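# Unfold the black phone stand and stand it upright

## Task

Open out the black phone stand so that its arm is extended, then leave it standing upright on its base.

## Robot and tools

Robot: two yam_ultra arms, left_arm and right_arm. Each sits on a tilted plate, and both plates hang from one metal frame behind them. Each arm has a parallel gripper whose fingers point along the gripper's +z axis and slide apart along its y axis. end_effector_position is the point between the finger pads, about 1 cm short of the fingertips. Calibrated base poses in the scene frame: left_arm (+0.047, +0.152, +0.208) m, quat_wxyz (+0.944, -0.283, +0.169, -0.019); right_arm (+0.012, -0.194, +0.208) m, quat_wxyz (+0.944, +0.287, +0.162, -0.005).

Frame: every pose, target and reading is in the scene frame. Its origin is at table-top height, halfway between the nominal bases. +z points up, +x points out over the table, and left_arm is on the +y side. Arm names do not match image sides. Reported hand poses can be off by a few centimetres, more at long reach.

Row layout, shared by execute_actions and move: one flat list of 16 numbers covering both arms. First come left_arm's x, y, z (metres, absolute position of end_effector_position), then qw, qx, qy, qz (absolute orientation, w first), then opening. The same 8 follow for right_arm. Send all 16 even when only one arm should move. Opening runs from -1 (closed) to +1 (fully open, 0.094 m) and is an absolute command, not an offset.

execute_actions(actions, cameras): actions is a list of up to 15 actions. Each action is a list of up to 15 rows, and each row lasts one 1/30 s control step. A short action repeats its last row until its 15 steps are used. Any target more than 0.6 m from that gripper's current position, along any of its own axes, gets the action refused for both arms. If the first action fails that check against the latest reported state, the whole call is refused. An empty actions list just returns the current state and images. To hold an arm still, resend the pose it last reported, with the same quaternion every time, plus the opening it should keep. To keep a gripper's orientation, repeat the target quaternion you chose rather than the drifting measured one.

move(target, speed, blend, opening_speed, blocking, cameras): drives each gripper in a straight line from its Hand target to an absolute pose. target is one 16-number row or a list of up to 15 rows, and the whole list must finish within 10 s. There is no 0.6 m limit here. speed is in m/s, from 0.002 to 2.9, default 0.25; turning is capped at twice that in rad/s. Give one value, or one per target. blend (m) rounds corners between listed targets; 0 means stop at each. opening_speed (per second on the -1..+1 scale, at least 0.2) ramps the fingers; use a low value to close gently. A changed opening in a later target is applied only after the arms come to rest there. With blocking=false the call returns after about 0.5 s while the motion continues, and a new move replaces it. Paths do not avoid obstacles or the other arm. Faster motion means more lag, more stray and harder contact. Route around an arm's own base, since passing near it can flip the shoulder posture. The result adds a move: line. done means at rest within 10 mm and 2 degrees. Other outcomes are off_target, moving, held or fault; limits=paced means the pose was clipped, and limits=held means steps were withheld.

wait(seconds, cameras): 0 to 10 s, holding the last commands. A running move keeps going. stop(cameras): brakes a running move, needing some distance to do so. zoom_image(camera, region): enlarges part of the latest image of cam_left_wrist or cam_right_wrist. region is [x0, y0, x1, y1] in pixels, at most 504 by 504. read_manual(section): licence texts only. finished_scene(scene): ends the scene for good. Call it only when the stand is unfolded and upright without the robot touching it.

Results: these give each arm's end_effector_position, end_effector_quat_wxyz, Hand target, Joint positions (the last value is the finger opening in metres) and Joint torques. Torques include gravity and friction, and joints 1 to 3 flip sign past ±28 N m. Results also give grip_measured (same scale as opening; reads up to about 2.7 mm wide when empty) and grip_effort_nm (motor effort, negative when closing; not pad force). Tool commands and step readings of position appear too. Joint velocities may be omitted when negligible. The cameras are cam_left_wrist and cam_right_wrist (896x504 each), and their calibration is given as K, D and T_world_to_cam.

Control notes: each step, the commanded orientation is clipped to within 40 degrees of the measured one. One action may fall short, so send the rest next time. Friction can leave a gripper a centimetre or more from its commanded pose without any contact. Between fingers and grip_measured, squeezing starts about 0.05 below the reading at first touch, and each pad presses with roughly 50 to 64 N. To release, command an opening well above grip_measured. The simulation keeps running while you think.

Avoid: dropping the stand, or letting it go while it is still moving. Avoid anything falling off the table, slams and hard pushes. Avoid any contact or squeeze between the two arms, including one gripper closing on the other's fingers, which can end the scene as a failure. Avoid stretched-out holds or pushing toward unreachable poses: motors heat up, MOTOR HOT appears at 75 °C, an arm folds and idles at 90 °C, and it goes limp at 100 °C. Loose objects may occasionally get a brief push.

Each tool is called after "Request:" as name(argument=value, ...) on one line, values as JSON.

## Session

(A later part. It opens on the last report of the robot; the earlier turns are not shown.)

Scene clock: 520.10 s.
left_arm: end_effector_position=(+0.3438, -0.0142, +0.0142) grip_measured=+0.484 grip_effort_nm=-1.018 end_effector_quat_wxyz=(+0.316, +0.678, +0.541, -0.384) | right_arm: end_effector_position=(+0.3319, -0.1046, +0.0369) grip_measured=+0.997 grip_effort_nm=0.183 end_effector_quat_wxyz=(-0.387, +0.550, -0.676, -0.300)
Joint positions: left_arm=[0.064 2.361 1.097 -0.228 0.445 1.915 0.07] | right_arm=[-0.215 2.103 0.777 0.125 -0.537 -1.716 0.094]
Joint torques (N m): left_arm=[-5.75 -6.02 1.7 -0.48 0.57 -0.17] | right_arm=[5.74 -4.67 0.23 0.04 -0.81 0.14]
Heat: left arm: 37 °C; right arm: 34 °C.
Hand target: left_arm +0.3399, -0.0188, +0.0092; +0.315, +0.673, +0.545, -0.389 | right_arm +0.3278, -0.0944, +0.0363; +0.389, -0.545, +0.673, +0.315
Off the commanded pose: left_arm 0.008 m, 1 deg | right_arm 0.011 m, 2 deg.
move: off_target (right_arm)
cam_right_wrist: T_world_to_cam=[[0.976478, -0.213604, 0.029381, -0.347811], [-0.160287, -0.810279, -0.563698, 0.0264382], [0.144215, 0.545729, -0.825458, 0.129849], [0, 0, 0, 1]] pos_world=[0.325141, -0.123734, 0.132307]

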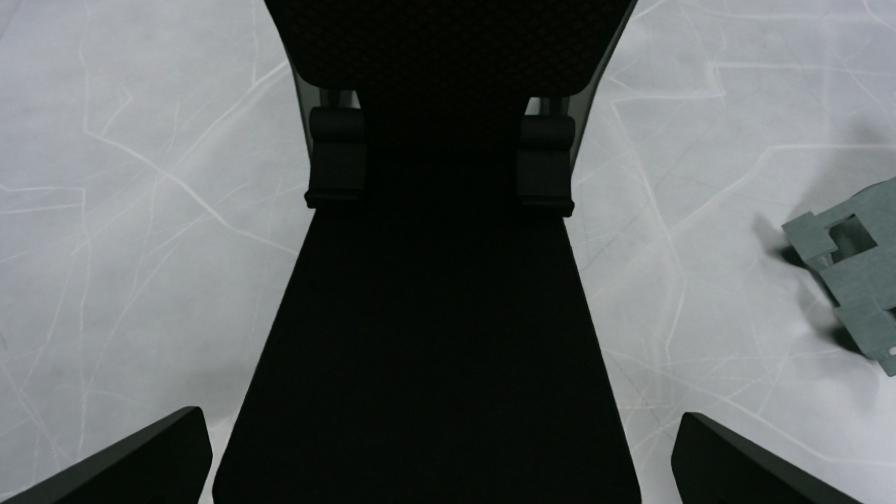

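Request:
move(target=[[0.340,-0.019,0.009,0.315,0.673,0.545,-0.389,0.2,0.328,-0.094,0.036,0.389,-0.545,0.673,0.315,0.2],[0.340,-0.019,0.009,0.315,0.673,0.545,-0.389,0.2,0.327,-0.101,0.008,0.389,-0.545,0.673,0.315,0.2]], speed=0.06, opening_speed=0.5)

Scene clock: 525.13 s.
left_arm: end_effector_position=(+0.3458, -0.0143, +0.0137) grip_measured=+0.484 grip_effort_nm=-1.013 end_effector_quat_wxyz=(+0.320, +0.680, +0.540, -0.380) | right_arm: end_effector_position=(+0.3353, -0.1060, +0.0247) grip_measured=+0.500 grip_effort_nm=-0.984 end_effector_quat_wxyz=(-0.410, +0.544, -0.663, -0.310)
Joint positions: left_arm=[0.064 2.361 1.097 -0.219 0.445 1.921 0.07] | right_arm=[-0.261 2.175 0.831 0.115 -0.611 -1.78 0.07]
Joint torques (N m): left_arm=[-5.85 -6.13 1.73 -0.52 0.55 -0.25] | right_arm=[4.31 -3.56 0.62 0.03 -0.2 0.11]
Heat: left arm: 37 °C; right arm: 34 °C.
Hand target: left_arm +0.3399, -0.0189, +0.0093; +0.315, +0.673, +0.545, -0.389 | right_arm +0.3263, -0.1015, +0.0092; +0.389, -0.545, +0.673, +0.315
Off the commanded pose: left_arm 0.009 m, 2 deg | right_arm 0.019 m, 3 deg.
move: off_target (right_arm)
cam_left_wrist: T_world_to_cam=[[-0.981799, 0.189359, -0.0146143, 0.34092], [0.164392, 0.808767, -0.564687, 0.00393241], [-0.0951092, -0.556812, -0.825176, 0.122454], [0, 0, 0, 1]] pos_world=[0.345715, 0.000447044, 0.108249]
cam_right_wrist: T_world_to_cam=[[0.975095, -0.217167, 0.0450321, -0.35137], [-0.145541, -0.77976, -0.608927, 0.0184246], [0.167353, 0.587208, -0.791947, 0.115878], [0, 0, 0, 1]] pos_world=[0.325909, -0.129984, 0.118811]

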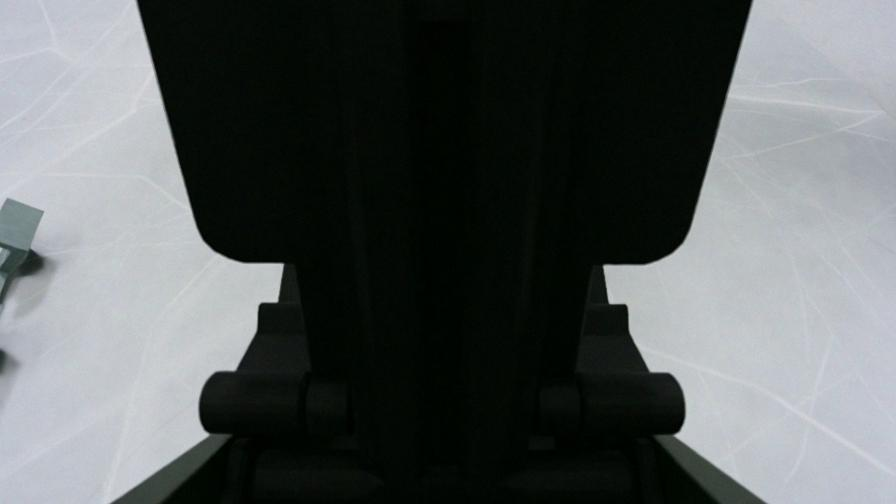

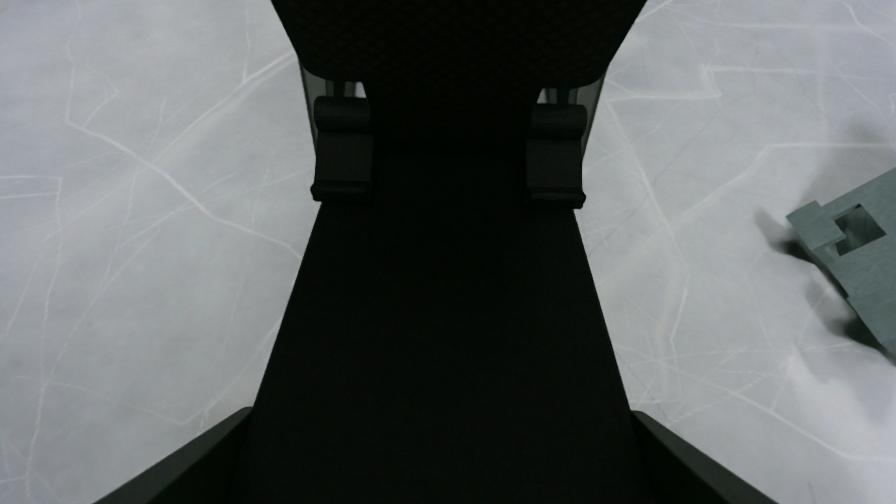

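Request:
move(target=[[0.340,-0.019,0.009,0.315,0.673,0.545,-0.389,0.9,0.327,-0.101,0.008,0.389,-0.545,0.673,0.315,0.2],[0.36,0.075,0.085,0.315,0.673,0.545,-0.389,0.9,0.327,-0.101,0.008,0.389,-0.545,0.673,0.315,0.2]], speed=0.08, opening_speed=0.5)

Request:
zoom_image(camera="cam_left_wrist", region=[250, 0, 750, 400])

Scene clock: 531.43 s.
left_arm: end_effector_position=(+0.3525, +0.0691, +0.0794) grip_measured=+0.899 grip_effort_nm=0.071 end_effector_quat_wxyz=(+0.304, +0.674, +0.543, -0.397) | right_arm: end_effector_position=(+0.3334, -0.1041, +0.0214) grip_measured=+0.500 grip_effort_nm=-0.984 end_effector_quat_wxyz=(-0.407, +0.544, -0.664, -0.313)
Joint positions: left_arm=[0.17 2.045 1.087 -0.614 0.444 2.021 0.089] | right_arm=[-0.261 2.19 0.837 0.114 -0.607 -1.781 0.07]
Joint torques (N m): left_arm=[-4.1 -10.21 3.63 -1.08 0.62 0.07] | right_arm=[4.31 -4.27 0.34 -0.05 -0.31 0.09]
Heat: left arm: 38 °C; right arm: 33 °C.
Hand target: left_arm +0.3600, +0.0749, +0.0849; +0.315, +0.673, +0.545, -0.389 | right_arm +0.3266, -0.1013, +0.0088; +0.389, -0.545, +0.673, +0.315
Off the commanded pose: left_arm 0.011 m, 2 deg | right_arm 0.015 m, 2 deg.
move: off_target (left_arm, right_arm)
cam_left_wrist: T_world_to_cam=[[-0.978956, 0.201529, 0.032126, 0.327083], [0.147678, 0.808237, -0.570039, -0.0210898], [-0.140845, -0.553299, -0.820989, 0.239327], [0, 0, 0, 1]] pos_world=[0.357022, 0.0835482, 0.173955]
cam_right_wrist: T_world_to_cam=[[0.9765, -0.212266, 0.0373057, -0.348697], [-0.146533, -0.780839, -0.607304, 0.0177394], [0.15804, 0.587566, -0.793593, 0.115604], [0, 0, 0, 1]] pos_world=[0.324831, -0.12809, 0.115524]

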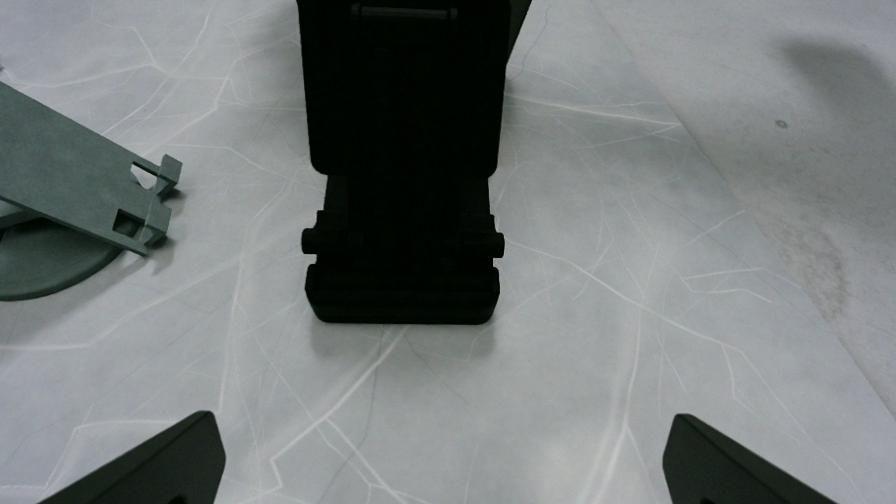

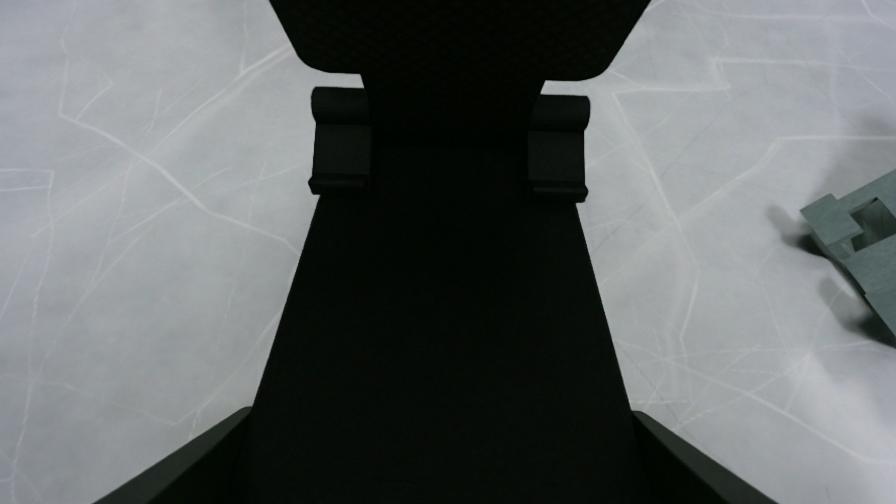

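Scaled by 1.008.

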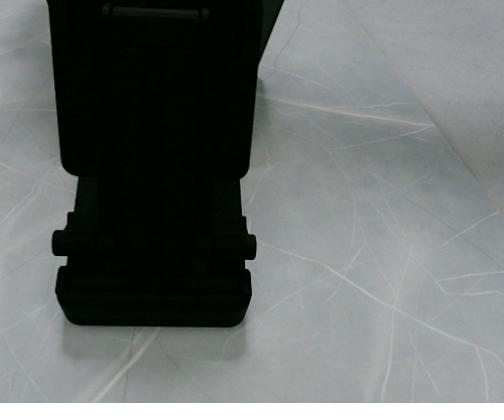

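Request:
move(target=[[0.37,0.10,0.10,0.315,0.673,0.545,-0.389,0.9,0.327,-0.101,0.012,0.389,-0.545,0.673,0.315,1],[0.37,0.12,0.12,0.315,0.673,0.545,-0.389,0.9,0.30,-0.18,0.08,0.389,-0.545,0.673,0.315,1],[0.37,0.12,0.12,0.315,0.673,0.545,-0.389,0.9,0.20,-0.15,0.07,0.588,-0.205,0.766,0.158,1]], speed=0.15, opening_speed=1)

Request:
zoom_image(camera="cam_right_wrist", region=[200, 0, 700, 403])

Scene clock: 539.53 s.
left_arm: end_effector_position=(+0.3612, +0.1127, +0.1131) grip_measured=+0.899 grip_effort_nm=0.071 end_effector_quat_wxyz=(+0.302, +0.673, +0.542, -0.401) | right_arm: end_effector_position=(+0.2100, -0.1518, +0.0592) grip_measured=+0.997 grip_effort_nm=0.193 end_effector_quat_wxyz=(+0.531, -0.290, +0.765, +0.219)
Joint positions: left_arm=[0.229 1.929 1.164 -0.846 0.444 2.087 0.089] | right_arm=[-0.829 2.547 0.163 1.335 -1.081 -1.687 0.094]
Joint torques (N m): left_arm=[-3.63 -10.88 5 -1.19 0.57 0.08] | right_arm=[1.55 -4.31 -4.86 -0.1 -0.71 -0.02]
Heat: left arm: 39 °C; right arm: 33 °C.
Hand target: left_arm +0.3698, +0.1198, +0.1199; +0.315, +0.673, +0.545, -0.389 | right_arm +0.2120, -0.1527, +0.0609; +0.536, -0.292, +0.762, +0.216
Off the commanded pose: left_arm 0.013 m, 2 deg | right_arm 0.015 m, 14 deg.
move: held (right_arm; a check stopped the path), off_target (left_arm); path passed 2 of 3 targets; limits=held
pose unreachable (right arm): on one or more control steps of this call, first in action 0 (counted from 0), this arm could not follow its commanded pose, so it was not sent that pose on those steps. It may still have moved: this result reports where it is.
cause: moving toward the commanded pose would bring two parts of the arm too close to each other (its wrist (the part past joint 4) and its base or mounting, with joints 1 (waist) to 4 (wrist pitch) between them).
cam_left_wrist: T_world_to_cam=[[-0.977676, 0.206341, 0.0396557, 0.323911], [0.146674, 0.805349, -0.574369, -0.0372571], [-0.150452, -0.55573, -0.817636, 0.295614], [0, 0, 0, 1]] pos_world=[0.366621, 0.127451, 0.207461]
cam_right_wrist: T_world_to_cam=[[0.675292, -0.73737, -0.0163187, -0.253079], [-0.522117, -0.462299, -0.71671, 0.119057], [0.520936, 0.492509, -0.69718, 0.0967727], [0, 0, 0, 1]] pos_world=[0.182652, -0.179234, 0.148668]

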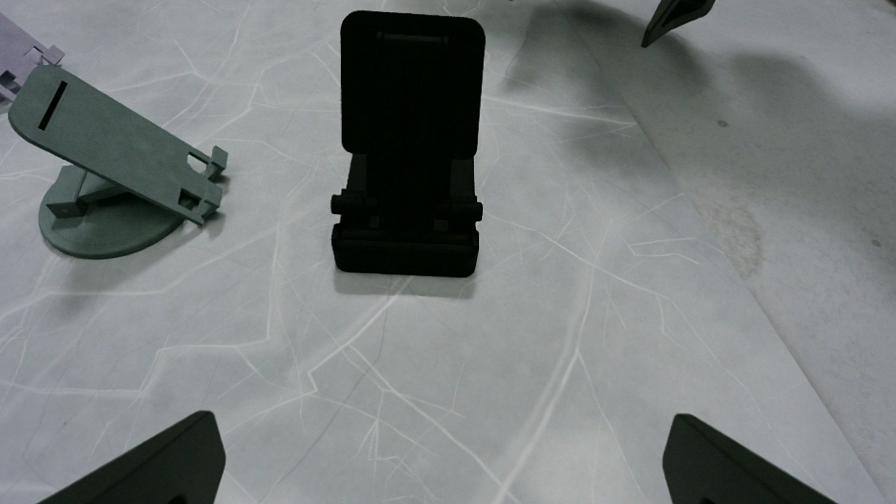

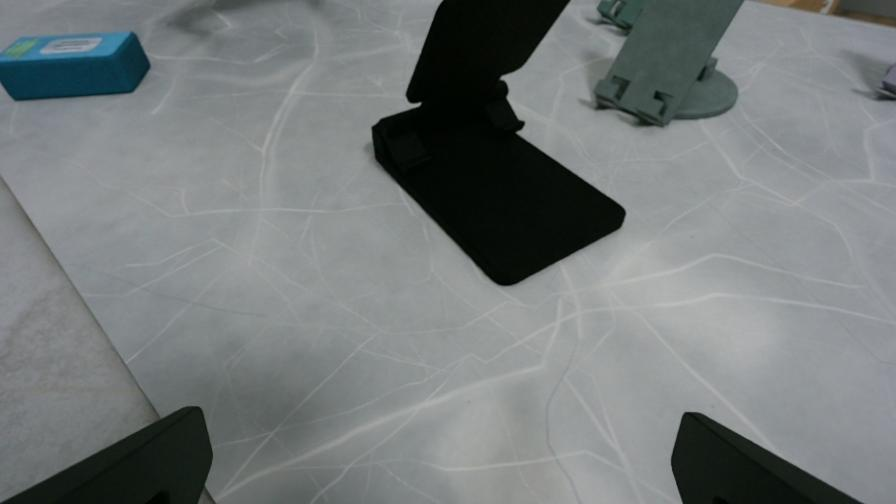

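Scaled by 1.008.

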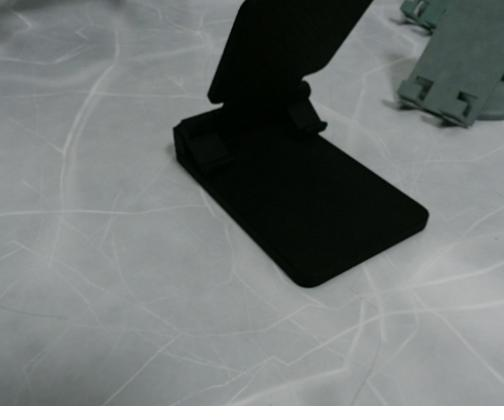

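Request:
move(target=[[0.37,0.10,0.12,0.315,0.673,0.545,-0.389,1,0.30,-0.18,0.08,0.389,-0.545,0.673,0.315,1],[0.357,0.02,0.105,0.315,0.673,0.545,-0.389,1,0.324,-0.115,0.02,0.389,-0.545,0.673,0.315,1],[0.357,0.02,0.105,0.315,0.673,0.545,-0.389,1,0.326,-0.104,0.015,0.389,-0.545,0.673,0.315,0.2]], speed=0.15, opening_speed=0.6)

Scene clock: 556.37 s.
left_arm: end_effector_position=(+0.3637, +0.0306, +0.1048) grip_measured=+0.999 grip_effort_nm=0.081 end_effector_quat_wxyz=(+0.316, +0.672, +0.554, -0.377) | right_arm: end_effector_position=(+0.3284, -0.1135, +0.0181) grip_measured=+0.472 grip_effort_nm=-0.984 end_effector_quat_wxyz=(-0.387, +0.548, -0.675, -0.307)
Joint positions: left_arm=[0.026 1.996 1.02 -0.473 0.435 1.843 0.094] | right_arm=[-0.276 2.164 0.825 0.093 -0.567 -1.783 0.069]
Joint torques (N m): left_arm=[-6.93 -6.06 3.07 -0.49 0.6 -0.07] | right_arm=[5.33 -4.56 0.06 0.04 -0.7 0.11]
Heat: left arm: 39 °C; right arm: 33 °C.
Hand target: left_arm +0.3568, +0.0204, +0.1052; +0.315, +0.673, +0.545, -0.389 | right_arm +0.3257, -0.1042, +0.0153; +0.389, -0.545, +0.673, +0.315
Off the commanded pose: left_arm 0.013 m, 2 deg | right_arm 0.010 m, 1 deg.
move: off_target (left_arm)
cam_left_wrist: T_world_to_cam=[[-0.986468, 0.163914, 0.00367366, 0.351865], [0.134203, 0.820127, -0.556221, 0.0259196], [-0.0941853, -0.548201, -0.831026, 0.224315], [0, 0, 0, 1]] pos_world=[0.364752, 0.0440368, 0.199536]
cam_right_wrist: T_world_to_cam=[[0.97728, -0.210932, 0.0207659, -0.345501], [-0.161374, -0.804013, -0.572295, 0.00929551], [0.137411, 0.555941, -0.819785, 0.12294], [0, 0, 0, 1]] pos_world=[0.322257, -0.133751, 0.113279]

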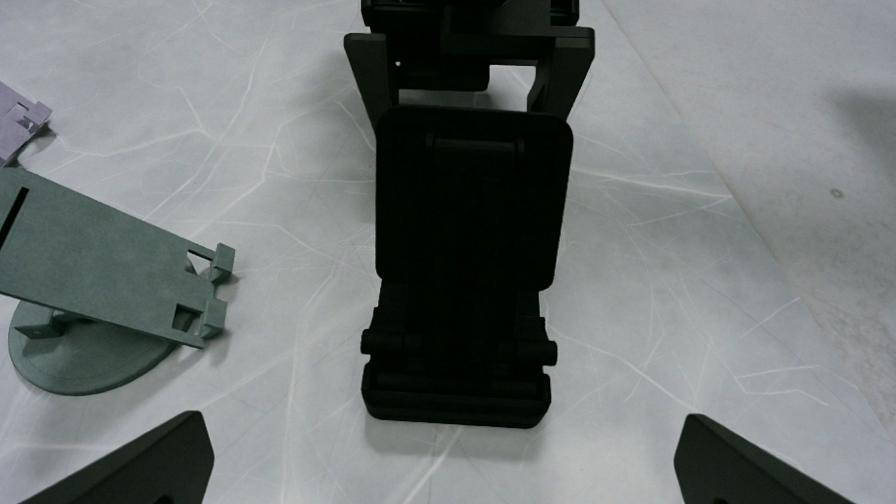

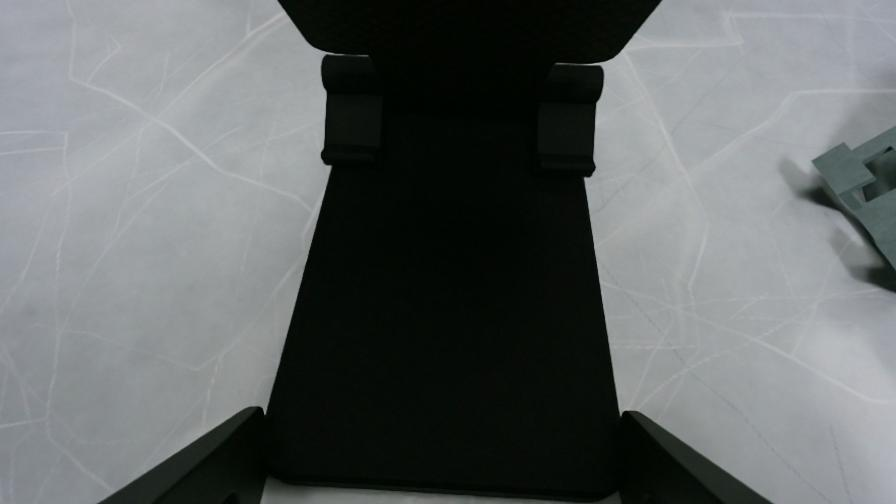

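Request:
move(target=[[0.339,-0.03,0.092,0.315,0.673,0.545,-0.389,1,0.326,-0.104,0.015,0.389,-0.545,0.673,0.315,0.2],[0.329,-0.079,0.063,0.315,0.673,0.545,-0.389,1,0.326,-0.104,0.015,0.389,-0.545,0.673,0.315,0.2]], speed=0.08)

Scene clock: 561.17 s.
left_arm: end_effector_position=(+0.3342, -0.0676, +0.0612) grip_measured=+0.999 grip_effort_nm=0.081 end_effector_quat_wxyz=(+0.313, +0.670, +0.555, -0.381) | right_arm: end_effector_position=(+0.3284, -0.1135, +0.0181) grip_measured=+0.472 grip_effort_nm=-0.984 end_effector_quat_wxyz=(-0.387, +0.548, -0.675, -0.307)
Joint positions: left_arm=[-0.149 2.297 0.976 -0.057 0.41 1.648 0.094] | right_arm=[-0.276 2.164 0.825 0.093 -0.567 -1.783 0.069]
Joint torques (N m): left_arm=[-8.44 -5.82 3.21 -0.16 0.62 -0.09] | right_arm=[5.59 -4.75 -0.03 0.07 -0.68 0.11]
Heat: left arm: 38 °C; right arm: 33 °C.
Hand target: left_arm +0.3287, -0.0785, +0.0631; +0.315, +0.673, +0.545, -0.389 | right_arm +0.3257, -0.1042, +0.0153; +0.389, -0.545, +0.673, +0.315
Off the commanded pose: left_arm 0.013 m, 2 deg | right_arm 0.010 m, 1 deg.
move: off_target (left_arm)
cam_left_wrist: T_world_to_cam=[[-0.986217, 0.164835, 0.014352, 0.338395], [0.128878, 0.81968, -0.558136, 0.0879443], [-0.103764, -0.548593, -0.829626, 0.134531], [0, 0, 0, 1]] pos_world=[0.336356, -0.0540628, 0.155838]
cam_right_wrist: T_world_to_cam=[[0.97728, -0.210932, 0.0207659, -0.345501], [-0.161374, -0.804013, -0.572295, 0.00929551], [0.137411, 0.555941, -0.819785, 0.12294], [0, 0, 0, 1]] pos_world=[0.322257, -0.133751, 0.113279]

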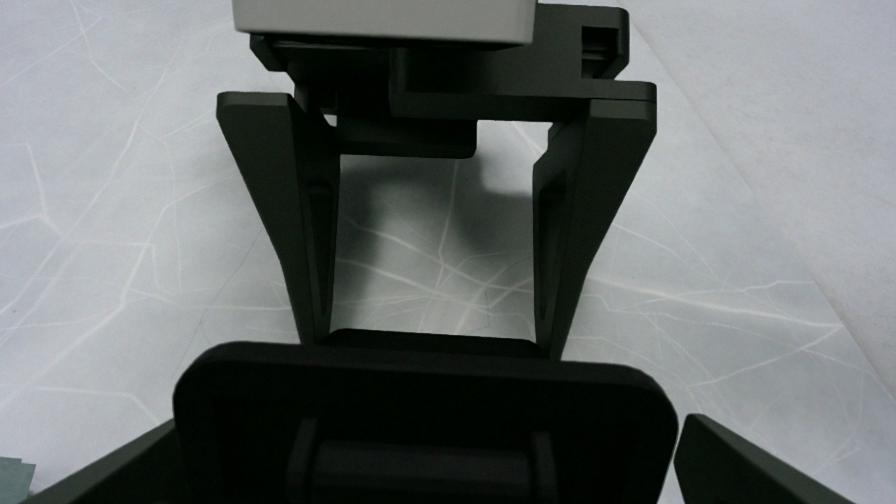

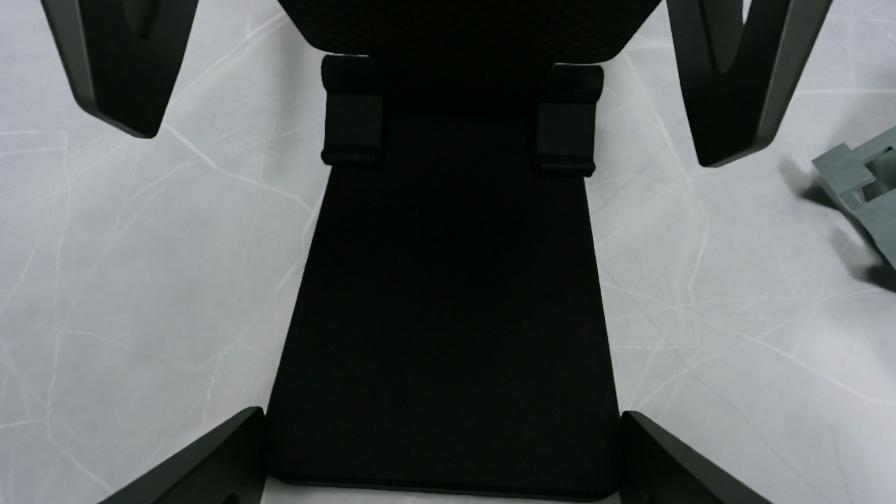

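Request:
move(target=[[0.329,-0.079,0.063,0.315,0.673,0.545,-0.389,0.2,0.326,-0.104,0.015,0.389,-0.545,0.673,0.315,0.2],[0.334,-0.062,0.080,0.39,0.61,0.50,-0.47,0.2,0.326,-0.104,0.013,0.389,-0.545,0.673,0.315,0.2],[0.338,-0.045,0.090,0.445,0.549,0.445,-0.549,0.2,0.326,-0.104,0.013,0.389,-0.545,0.673,0.315,0.2]], speed=0.06, opening_speed=0.5)

Scene clock: 571.47 s.
left_arm: end_effector_position=(+0.3402, -0.0432, +0.0774) grip_measured=+0.294 grip_effort_nm=-1.013 end_effector_quat_wxyz=(+0.427, +0.590, +0.453, -0.515) | right_arm: end_effector_position=(+0.3331, -0.1039, +0.0334) grip_measured=+0.471 grip_effort_nm=-0.984 end_effector_quat_wxyz=(-0.421, +0.532, -0.659, -0.326)
Joint positions: left_arm=[0.058 2.436 1.213 -0.484 0.832 2.069 0.061] | right_arm=[-0.265 2.164 0.825 0.093 -0.652 -1.776 0.069]
Joint torques (N m): left_arm=[-5.11 -6.56 2.47 -1.48 1.6 0.09] | right_arm=[4.11 -4.59 0.08 -0.01 0.13 0]
Heat: left arm: 38 °C; right arm: 33 °C.
Hand target: left_arm +0.3391, -0.0444, +0.0895; +0.445, +0.550, +0.449, -0.546 | right_arm +0.3254, -0.1049, +0.0144; +0.389, -0.545, +0.672, +0.316
Off the commanded pose: left_arm 0.013 m, 7 deg | right_arm 0.022 m, 4 deg.
move: off_target (left_arm, right_arm)
cam_left_wrist: T_world_to_cam=[[-0.977736, 0.209086, -0.0177508, 0.341622], [0.1232, 0.503511, -0.85516, 0.0876021], [-0.169864, -0.838307, -0.518061, 0.147885], [0, 0, 0, 1]] pos_world=[0.348343, 0.00843612, 0.157591]
cam_right_wrist: T_world_to_cam=[[0.974565, -0.222379, 0.0277534, -0.348943], [-0.153026, -0.750816, -0.64254, 0.0316362], [0.163725, 0.621951, -0.765749, 0.12585], [0, 0, 0, 1]] pos_world=[0.324304, -0.132117, 0.126381]

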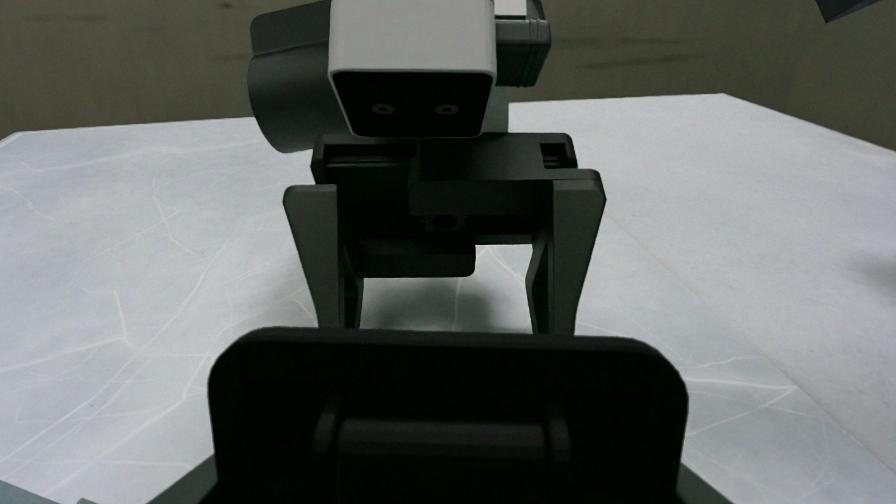

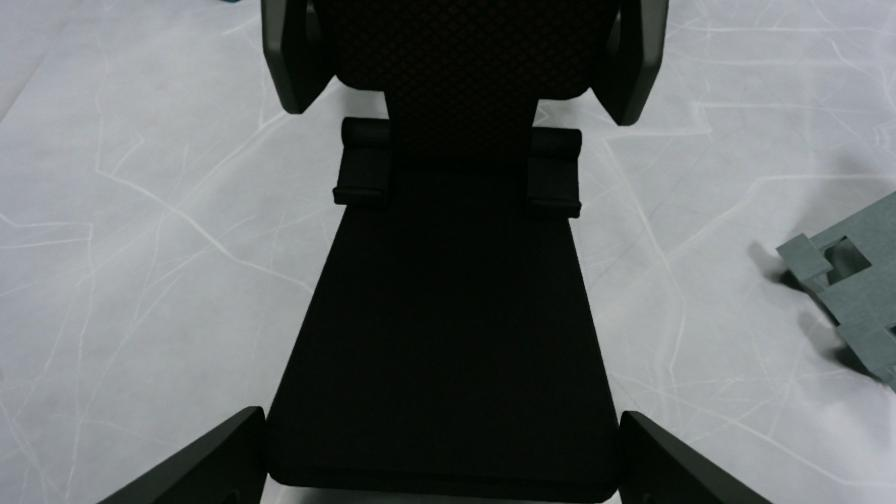

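Request:
move(target=[[0.340,-0.030,0.098,0.427,0.590,0.453,-0.515,0.2,0.326,-0.106,0.0,0.389,-0.545,0.673,0.315,0.2],[0.342,-0.012,0.103,0.427,0.590,0.453,-0.515,0.2,0.326,-0.106,-0.01,0.389,-0.545,0.673,0.315,0.2]], speed=0.05)

Scene clock: 576.20 s.
left_arm: end_effector_position=(+0.3366, -0.0283, +0.0757) grip_measured=+0.294 grip_effort_nm=-1.018 end_effector_quat_wxyz=(+0.413, +0.610, +0.460, -0.496) | right_arm: end_effector_position=(+0.3320, -0.0900, +0.0285) grip_measured=+0.469 grip_effort_nm=-0.984 end_effector_quat_wxyz=(-0.441, +0.525, -0.640, -0.347)
Joint positions: left_arm=[0.077 2.376 1.166 -0.483 0.772 2.085 0.061] | right_arm=[-0.265 2.244 0.868 0.092 -0.717 -1.806 0.069]
Joint torques (N m): left_arm=[-4.59 -13.56 1.13 -2.12 1.13 0.24] | right_arm=[1.14 -4.77 0.62 -0.11 0.74 -0.19]
Heat: left arm: 39 °C; right arm: 33 °C.
Hand target: left_arm +0.3421, -0.0142, +0.1008; +0.426, +0.589, +0.457, -0.512 | right_arm +0.3243, -0.1077, -0.0060; +0.389, -0.544, +0.672, +0.317
Off the commanded pose: left_arm 0.032 m, 4 deg | right_arm 0.042 m, 8 deg.
joint sent to its limit (left arm) — joint 6 (wrist roll), upper limit. The joint targets still meet the commanded pose.
move: off_target (left_arm, right_arm)
cam_left_wrist: T_world_to_cam=[[-0.975613, 0.217444, -0.0299381, 0.335367], [0.148046, 0.551185, -0.821144, 0.0694818], [-0.162052, -0.805551, -0.569935, 0.161142], [0, 0, 0, 1]] pos_world=[0.343015, 0.0185872, 0.158935]
cam_right_wrist: T_world_to_cam=[[0.977722, -0.207939, 0.02865, -0.344386], [-0.130258, -0.708088, -0.694006, 0.0364464], [0.164597, 0.674813, -0.719399, 0.116745], [0, 0, 0, 1]] pos_world=[0.322246, -0.124585, 0.119147]

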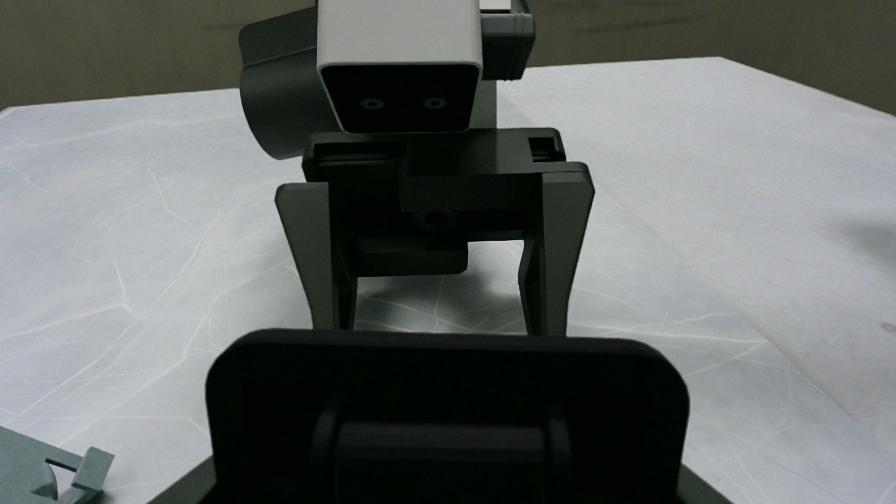

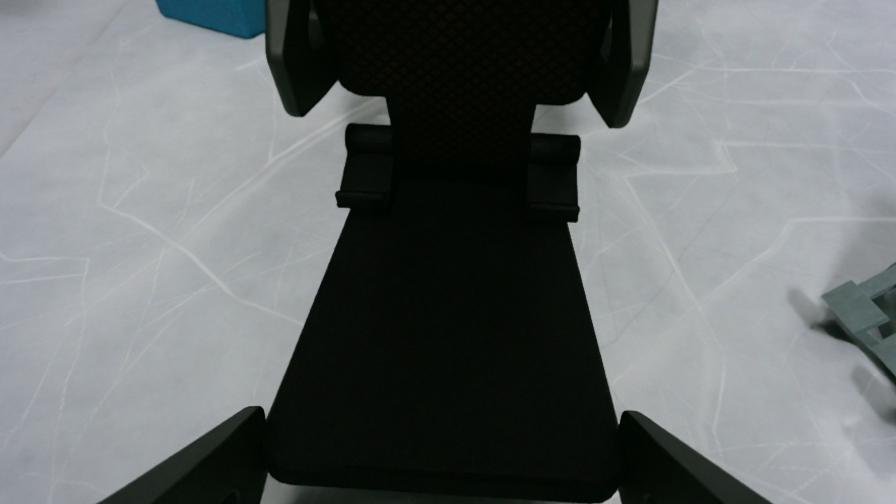

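Request:
move(target=[[0.339,-0.026,0.076,0.413,0.610,0.460,-0.496,0.2,0.330,-0.095,0.020,0.40,-0.54,0.665,0.325,0.2],[0.339,-0.026,0.076,0.413,0.610,0.460,-0.496,1,0.330,-0.095,0.012,0.40,-0.54,0.665,0.325,0.2],[0.355,0.06,0.11,0.315,0.673,0.545,-0.389,1,0.328,-0.098,0.008,0.389,-0.545,0.673,0.315,0.2]], speed=0.1, opening_speed=0.8)

Scene clock: 582.90 s.
left_arm: end_effector_position=(+0.3545, +0.0553, +0.1051) grip_measured=+0.999 grip_effort_nm=0.081 end_effector_quat_wxyz=(+0.311, +0.678, +0.540, -0.389) | right_arm: end_effector_position=(+0.3276, -0.0912, +0.0175) grip_measured=+0.469 grip_effort_nm=-0.979 end_effector_quat_wxyz=(-0.408, +0.540, -0.657, -0.331)
Joint positions: left_arm=[0.095 1.97 1.037 -0.588 0.445 1.951 0.094] | right_arm=[-0.25 2.24 0.853 0.12 -0.627 -1.777 0.069]
Joint torques (N m): left_arm=[-4.03 -9.8 2.69 -0.91 0.58 -0.07] | right_arm=[4.21 -7.43 -0.75 -0.01 -0.06 0.18]
Heat: left arm: 40 °C; right arm: 33 °C.
Hand target: left_arm +0.3549, +0.0598, +0.1099; +0.315, +0.673, +0.545, -0.389 | right_arm +0.3280, -0.0983, +0.0084; +0.389, -0.545, +0.673, +0.315
Off the commanded pose: left_arm 0.007 m, 1 deg | right_arm 0.012 m, 3 deg.
move: off_target (right_arm)
cam_left_wrist: T_world_to_cam=[[-0.979876, 0.199448, 0.00793321, 0.334117], [0.159737, 0.807372, -0.568009, 0.0000711813], [-0.119693, -0.555312, -0.822984, 0.245889], [0, 0, 0, 1]] pos_world=[0.356814, 0.0698487, 0.199753]
cam_right_wrist: T_world_to_cam=[[0.980309, -0.196847, 0.0156618, -0.339727], [-0.143103, -0.762831, -0.630564, 0.0254777], [0.136072, 0.615906, -0.775979, 0.115281], [0, 0, 0, 1]] pos_world=[0.320997, -0.118441, 0.110842]

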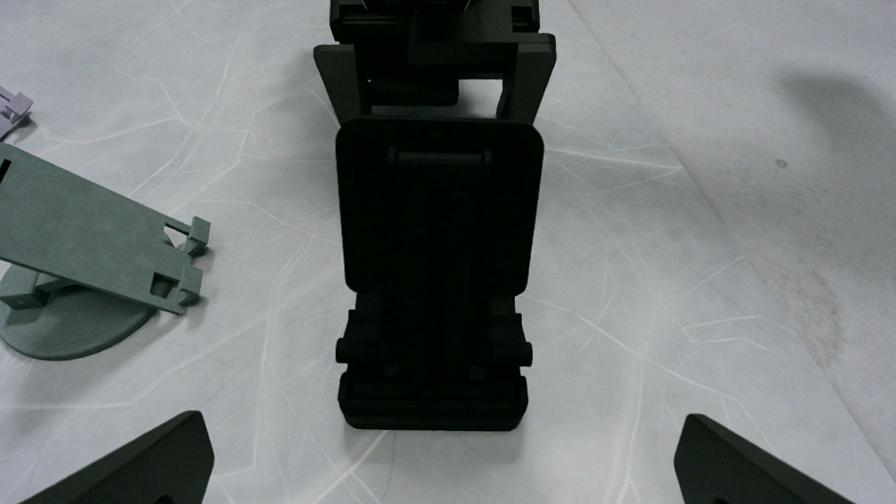

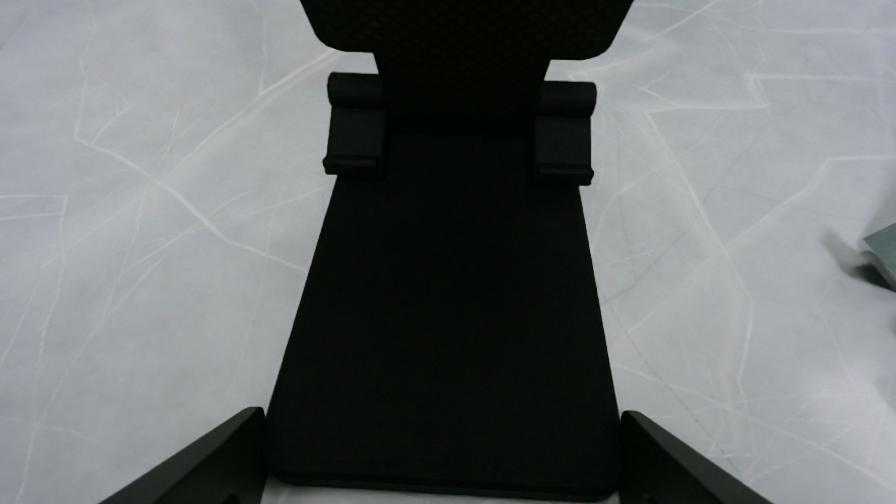

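Request:
execute_actions(actions=[])

Scene clock: 600.43 s.
left_arm: end_effector_position=(+0.3543, +0.0553, +0.1051) grip_measured=+0.999 grip_effort_nm=0.081 end_effector_quat_wxyz=(+0.311, +0.678, +0.540, -0.389) | right_arm: end_effector_position=(+0.3276, -0.0912, +0.0175) grip_measured=+0.469 grip_effort_nm=-0.989 end_effector_quat_wxyz=(-0.408, +0.540, -0.657, -0.331)
Joint positions: left_arm=[0.095 1.97 1.037 -0.589 0.444 1.95 0.094] | right_arm=[-0.25 2.24 0.853 0.12 -0.627 -1.777 0.069]
Joint velocities: within noise
Joint torques (N m): left_arm=[-3.99 -9.84 2.65 -0.91 0.59 -0.06] | right_arm=[4.15 -7.45 -1.06 -0.02 -0.06 0.16]
Motor temperatures (°C): left_arm=[30 44 29 30 31 28 28] | right_arm=[31 34 27 28 30 28 31]
Heat: left arm: 44 °C; right arm: 34 °C.
Hand target: left_arm +0.3550, +0.0598, +0.1099; +0.315, +0.673, +0.545, -0.389 | right_arm +0.3280, -0.0983, +0.0084; +0.389, -0.545, +0.673, +0.315
Tool commands: left_gripper/opening=+1.0 right_gripper/opening=+0.2
Off the commanded pose: left_arm 0.007 m, 1 deg | right_arm 0.012 m, 3 deg.
camera_calibration:
cam_left_wrist: T_world_to_cam=[[-0.979813, 0.199697, 0.00932397, 0.333683], [0.159226, 0.807745, -0.567622, 0.0000282989], [-0.120884, -0.554679, -0.823236, 0.246281], [0, 0, 0, 1]] pos_world=[0.356714, 0.0699485, 0.199652]
cam_right_wrist: T_world_to_cam=[[0.980309, -0.196847, 0.0156618, -0.339727], [-0.143103, -0.762831, -0.630564, 0.0254777], [0.136072, 0.615906, -0.775979, 0.115281], [0, 0, 0, 1]] pos_world=[0.320997, -0.118441, 0.110842]

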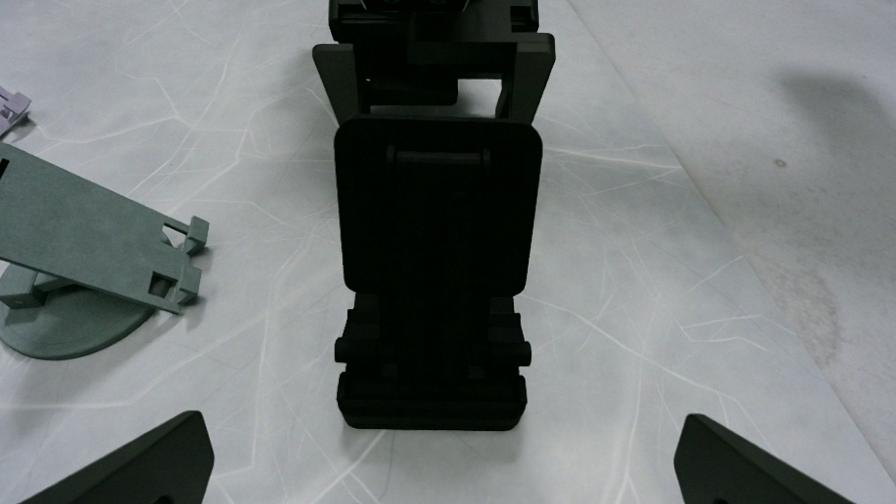

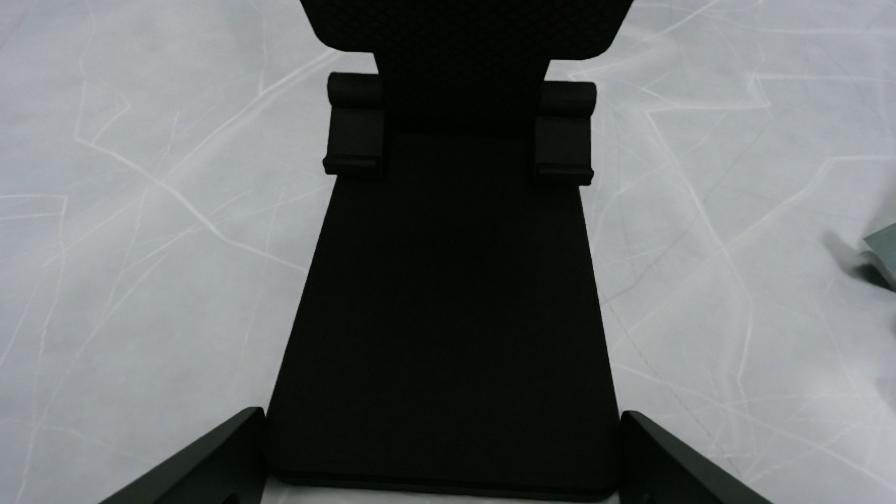

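Request:
move(target=[[0.345,0.03,0.09,0.315,0.673,0.545,-0.389,1,0.328,-0.098,0.006,0.389,-0.545,0.673,0.315,0.2],[0.336,-0.042,0.068,0.315,0.673,0.545,-0.389,1,0.328,-0.098,0.006,0.389,-0.545,0.673,0.315,0.2],[0.336,-0.042,0.068,0.315,0.673,0.545,-0.389,0.1,0.328,-0.098,0.006,0.389,-0.545,0.673,0.315,0.2]], speed=0.1, opening_speed=1)

Request:
move(target=[[0.338,-0.02,0.088,0.315,0.673,0.545,-0.389,0.1,0.328,-0.100,0.0,0.389,-0.545,0.673,0.315,0.2],[0.341,0.01,0.093,0.315,0.673,0.545,-0.389,0.1,0.328,-0.105,-0.006,0.389,-0.545,0.673,0.315,0.2],[0.344,0.035,0.088,0.315,0.673,0.545,-0.389,0.1,0.328,-0.110,-0.01,0.389,-0.545,0.673,0.315,0.2]], speed=0.05)

Scene clock: 608.40 s.
left_arm: end_effector_position=(+0.3407, -0.0309, +0.0666) grip_measured=+0.322 grip_effort_nm=-1.013 end_effector_quat_wxyz=(+0.311, +0.671, +0.554, -0.381) | right_arm: end_effector_position=(+0.3279, -0.0913, +0.0174) grip_measured=+0.469 grip_effort_nm=-0.984 end_effector_quat_wxyz=(-0.408, +0.540, -0.657, -0.331)
Joint positions: left_arm=[-0.067 2.205 0.971 -0.183 0.421 1.739 0.062] | right_arm=[-0.25 2.24 0.853 0.121 -0.627 -1.777 0.069]
Joint torques (N m): left_arm=[-7.76 -5.87 2.7 -0.27 0.64 -0.06] | right_arm=[3.85 -6.57 -0.46 -0.02 -0.03 0.11]
Heat: left arm: 44 °C; right arm: 34 °C.
Hand target: left_arm +0.3357, -0.0415, +0.0681; +0.315, +0.673, +0.545, -0.389 | right_arm +0.3279, -0.0983, +0.0065; +0.389, -0.545, +0.673, +0.315
Off the commanded pose: left_arm 0.012 m, 1 deg | right_arm 0.013 m, 3 deg.
move: off_target (left_arm, right_arm); target 3's new opening was sent with left_arm's hand 0.012 m and 1 deg from that target
cam_left_wrist: T_world_to_cam=[[-0.98567, 0.168028, 0.0148464, 0.338512], [0.131476, 0.820419, -0.556441, 0.0591883], [-0.105678, -0.546516, -0.830754, 0.160609], [0, 0, 0, 1]] pos_world=[0.342852, -0.0176632, 0.161336]
cam_right_wrist: T_world_to_cam=[[0.980169, -0.197486, 0.0163409, -0.339928], [-0.143203, -0.762916, -0.630438, 0.0255007], [0.13697, 0.615596, -0.776067, 0.114952], [0, 0, 0, 1]] pos_world=[0.321094, -0.11844, 0.110842]

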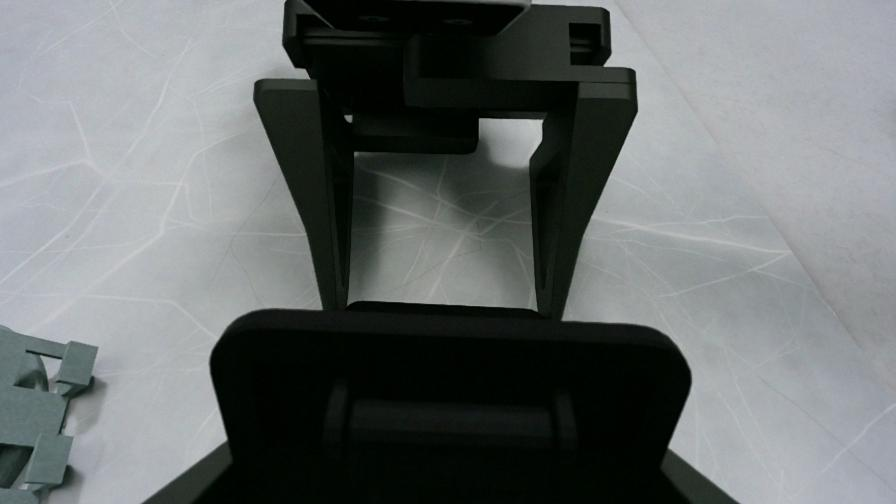

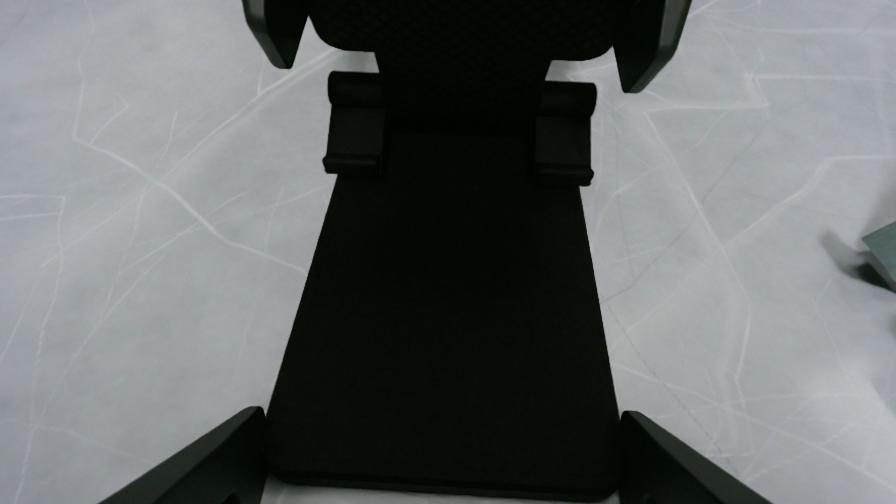

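Scene clock: 610.70 s.
left_arm: end_effector_position=(+0.3255, +0.0080, +0.0792) grip_measured=+0.314 grip_effort_nm=-1.013 end_effector_quat_wxyz=(+0.314, +0.671, +0.532, -0.410) | right_arm: end_effector_position=(+0.3186, -0.0805, +0.0392) grip_measured=+0.466 grip_effort_nm=-0.989 end_effector_quat_wxyz=(-0.437, +0.525, -0.625, -0.378)
Joint positions: left_arm=[0.038 2.114 0.952 -0.369 0.474 1.897 0.062] | right_arm=[-0.25 2.24 0.861 0.025 -0.74 -1.828 0.069]
Joint torques (N m): left_arm=[-1.95 -13.86 4.49 -1.52 0.27 0.16] | right_arm=[-1.01 -5.81 1.66 0.2 0.86 0]
Heat: left arm: 44 °C; right arm: 34 °C.
Hand target: left_arm +0.3428, +0.0331, +0.0868; +0.315, +0.673, +0.546, -0.388 | right_arm +0.3257, -0.1132, -0.0037; +0.388, -0.543, +0.673, +0.318
Off the commanded pose: left_arm 0.034 m, 3 deg | right_arm 0.058 m, 11 deg.
move: off_target (left_arm, right_arm)
cam_left_wrist: T_world_to_cam=[[-0.976522, 0.213885, 0.0256511, 0.312615], [0.155788, 0.783425, -0.601644, 0.0321691], [-0.148778, -0.583522, -0.798353, 0.202623], [0, 0, 0, 1]] pos_world=[0.33041, 0.0261691, 0.1731]
cam_right_wrist: T_world_to_cam=[[0.986506, -0.163684, -0.00360865, -0.327593], [-0.115687, -0.681294, -0.72281, 0.0475471], [0.115854, 0.713474, -0.691037, 0.137829], [0, 0, 0, 1]] pos_world=[0.312705, -0.119565, 0.12843]

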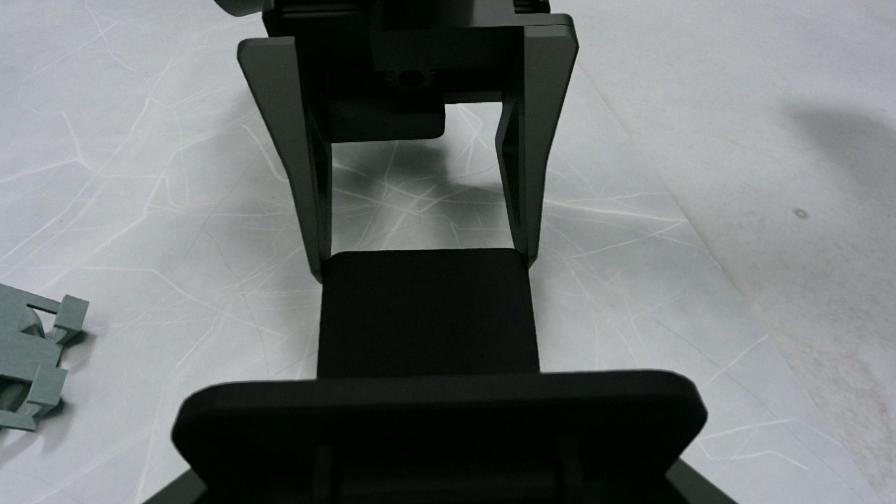

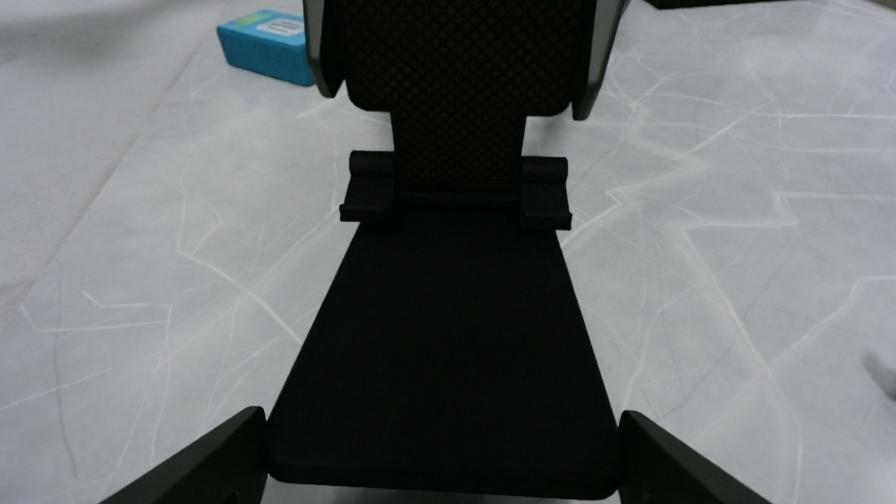

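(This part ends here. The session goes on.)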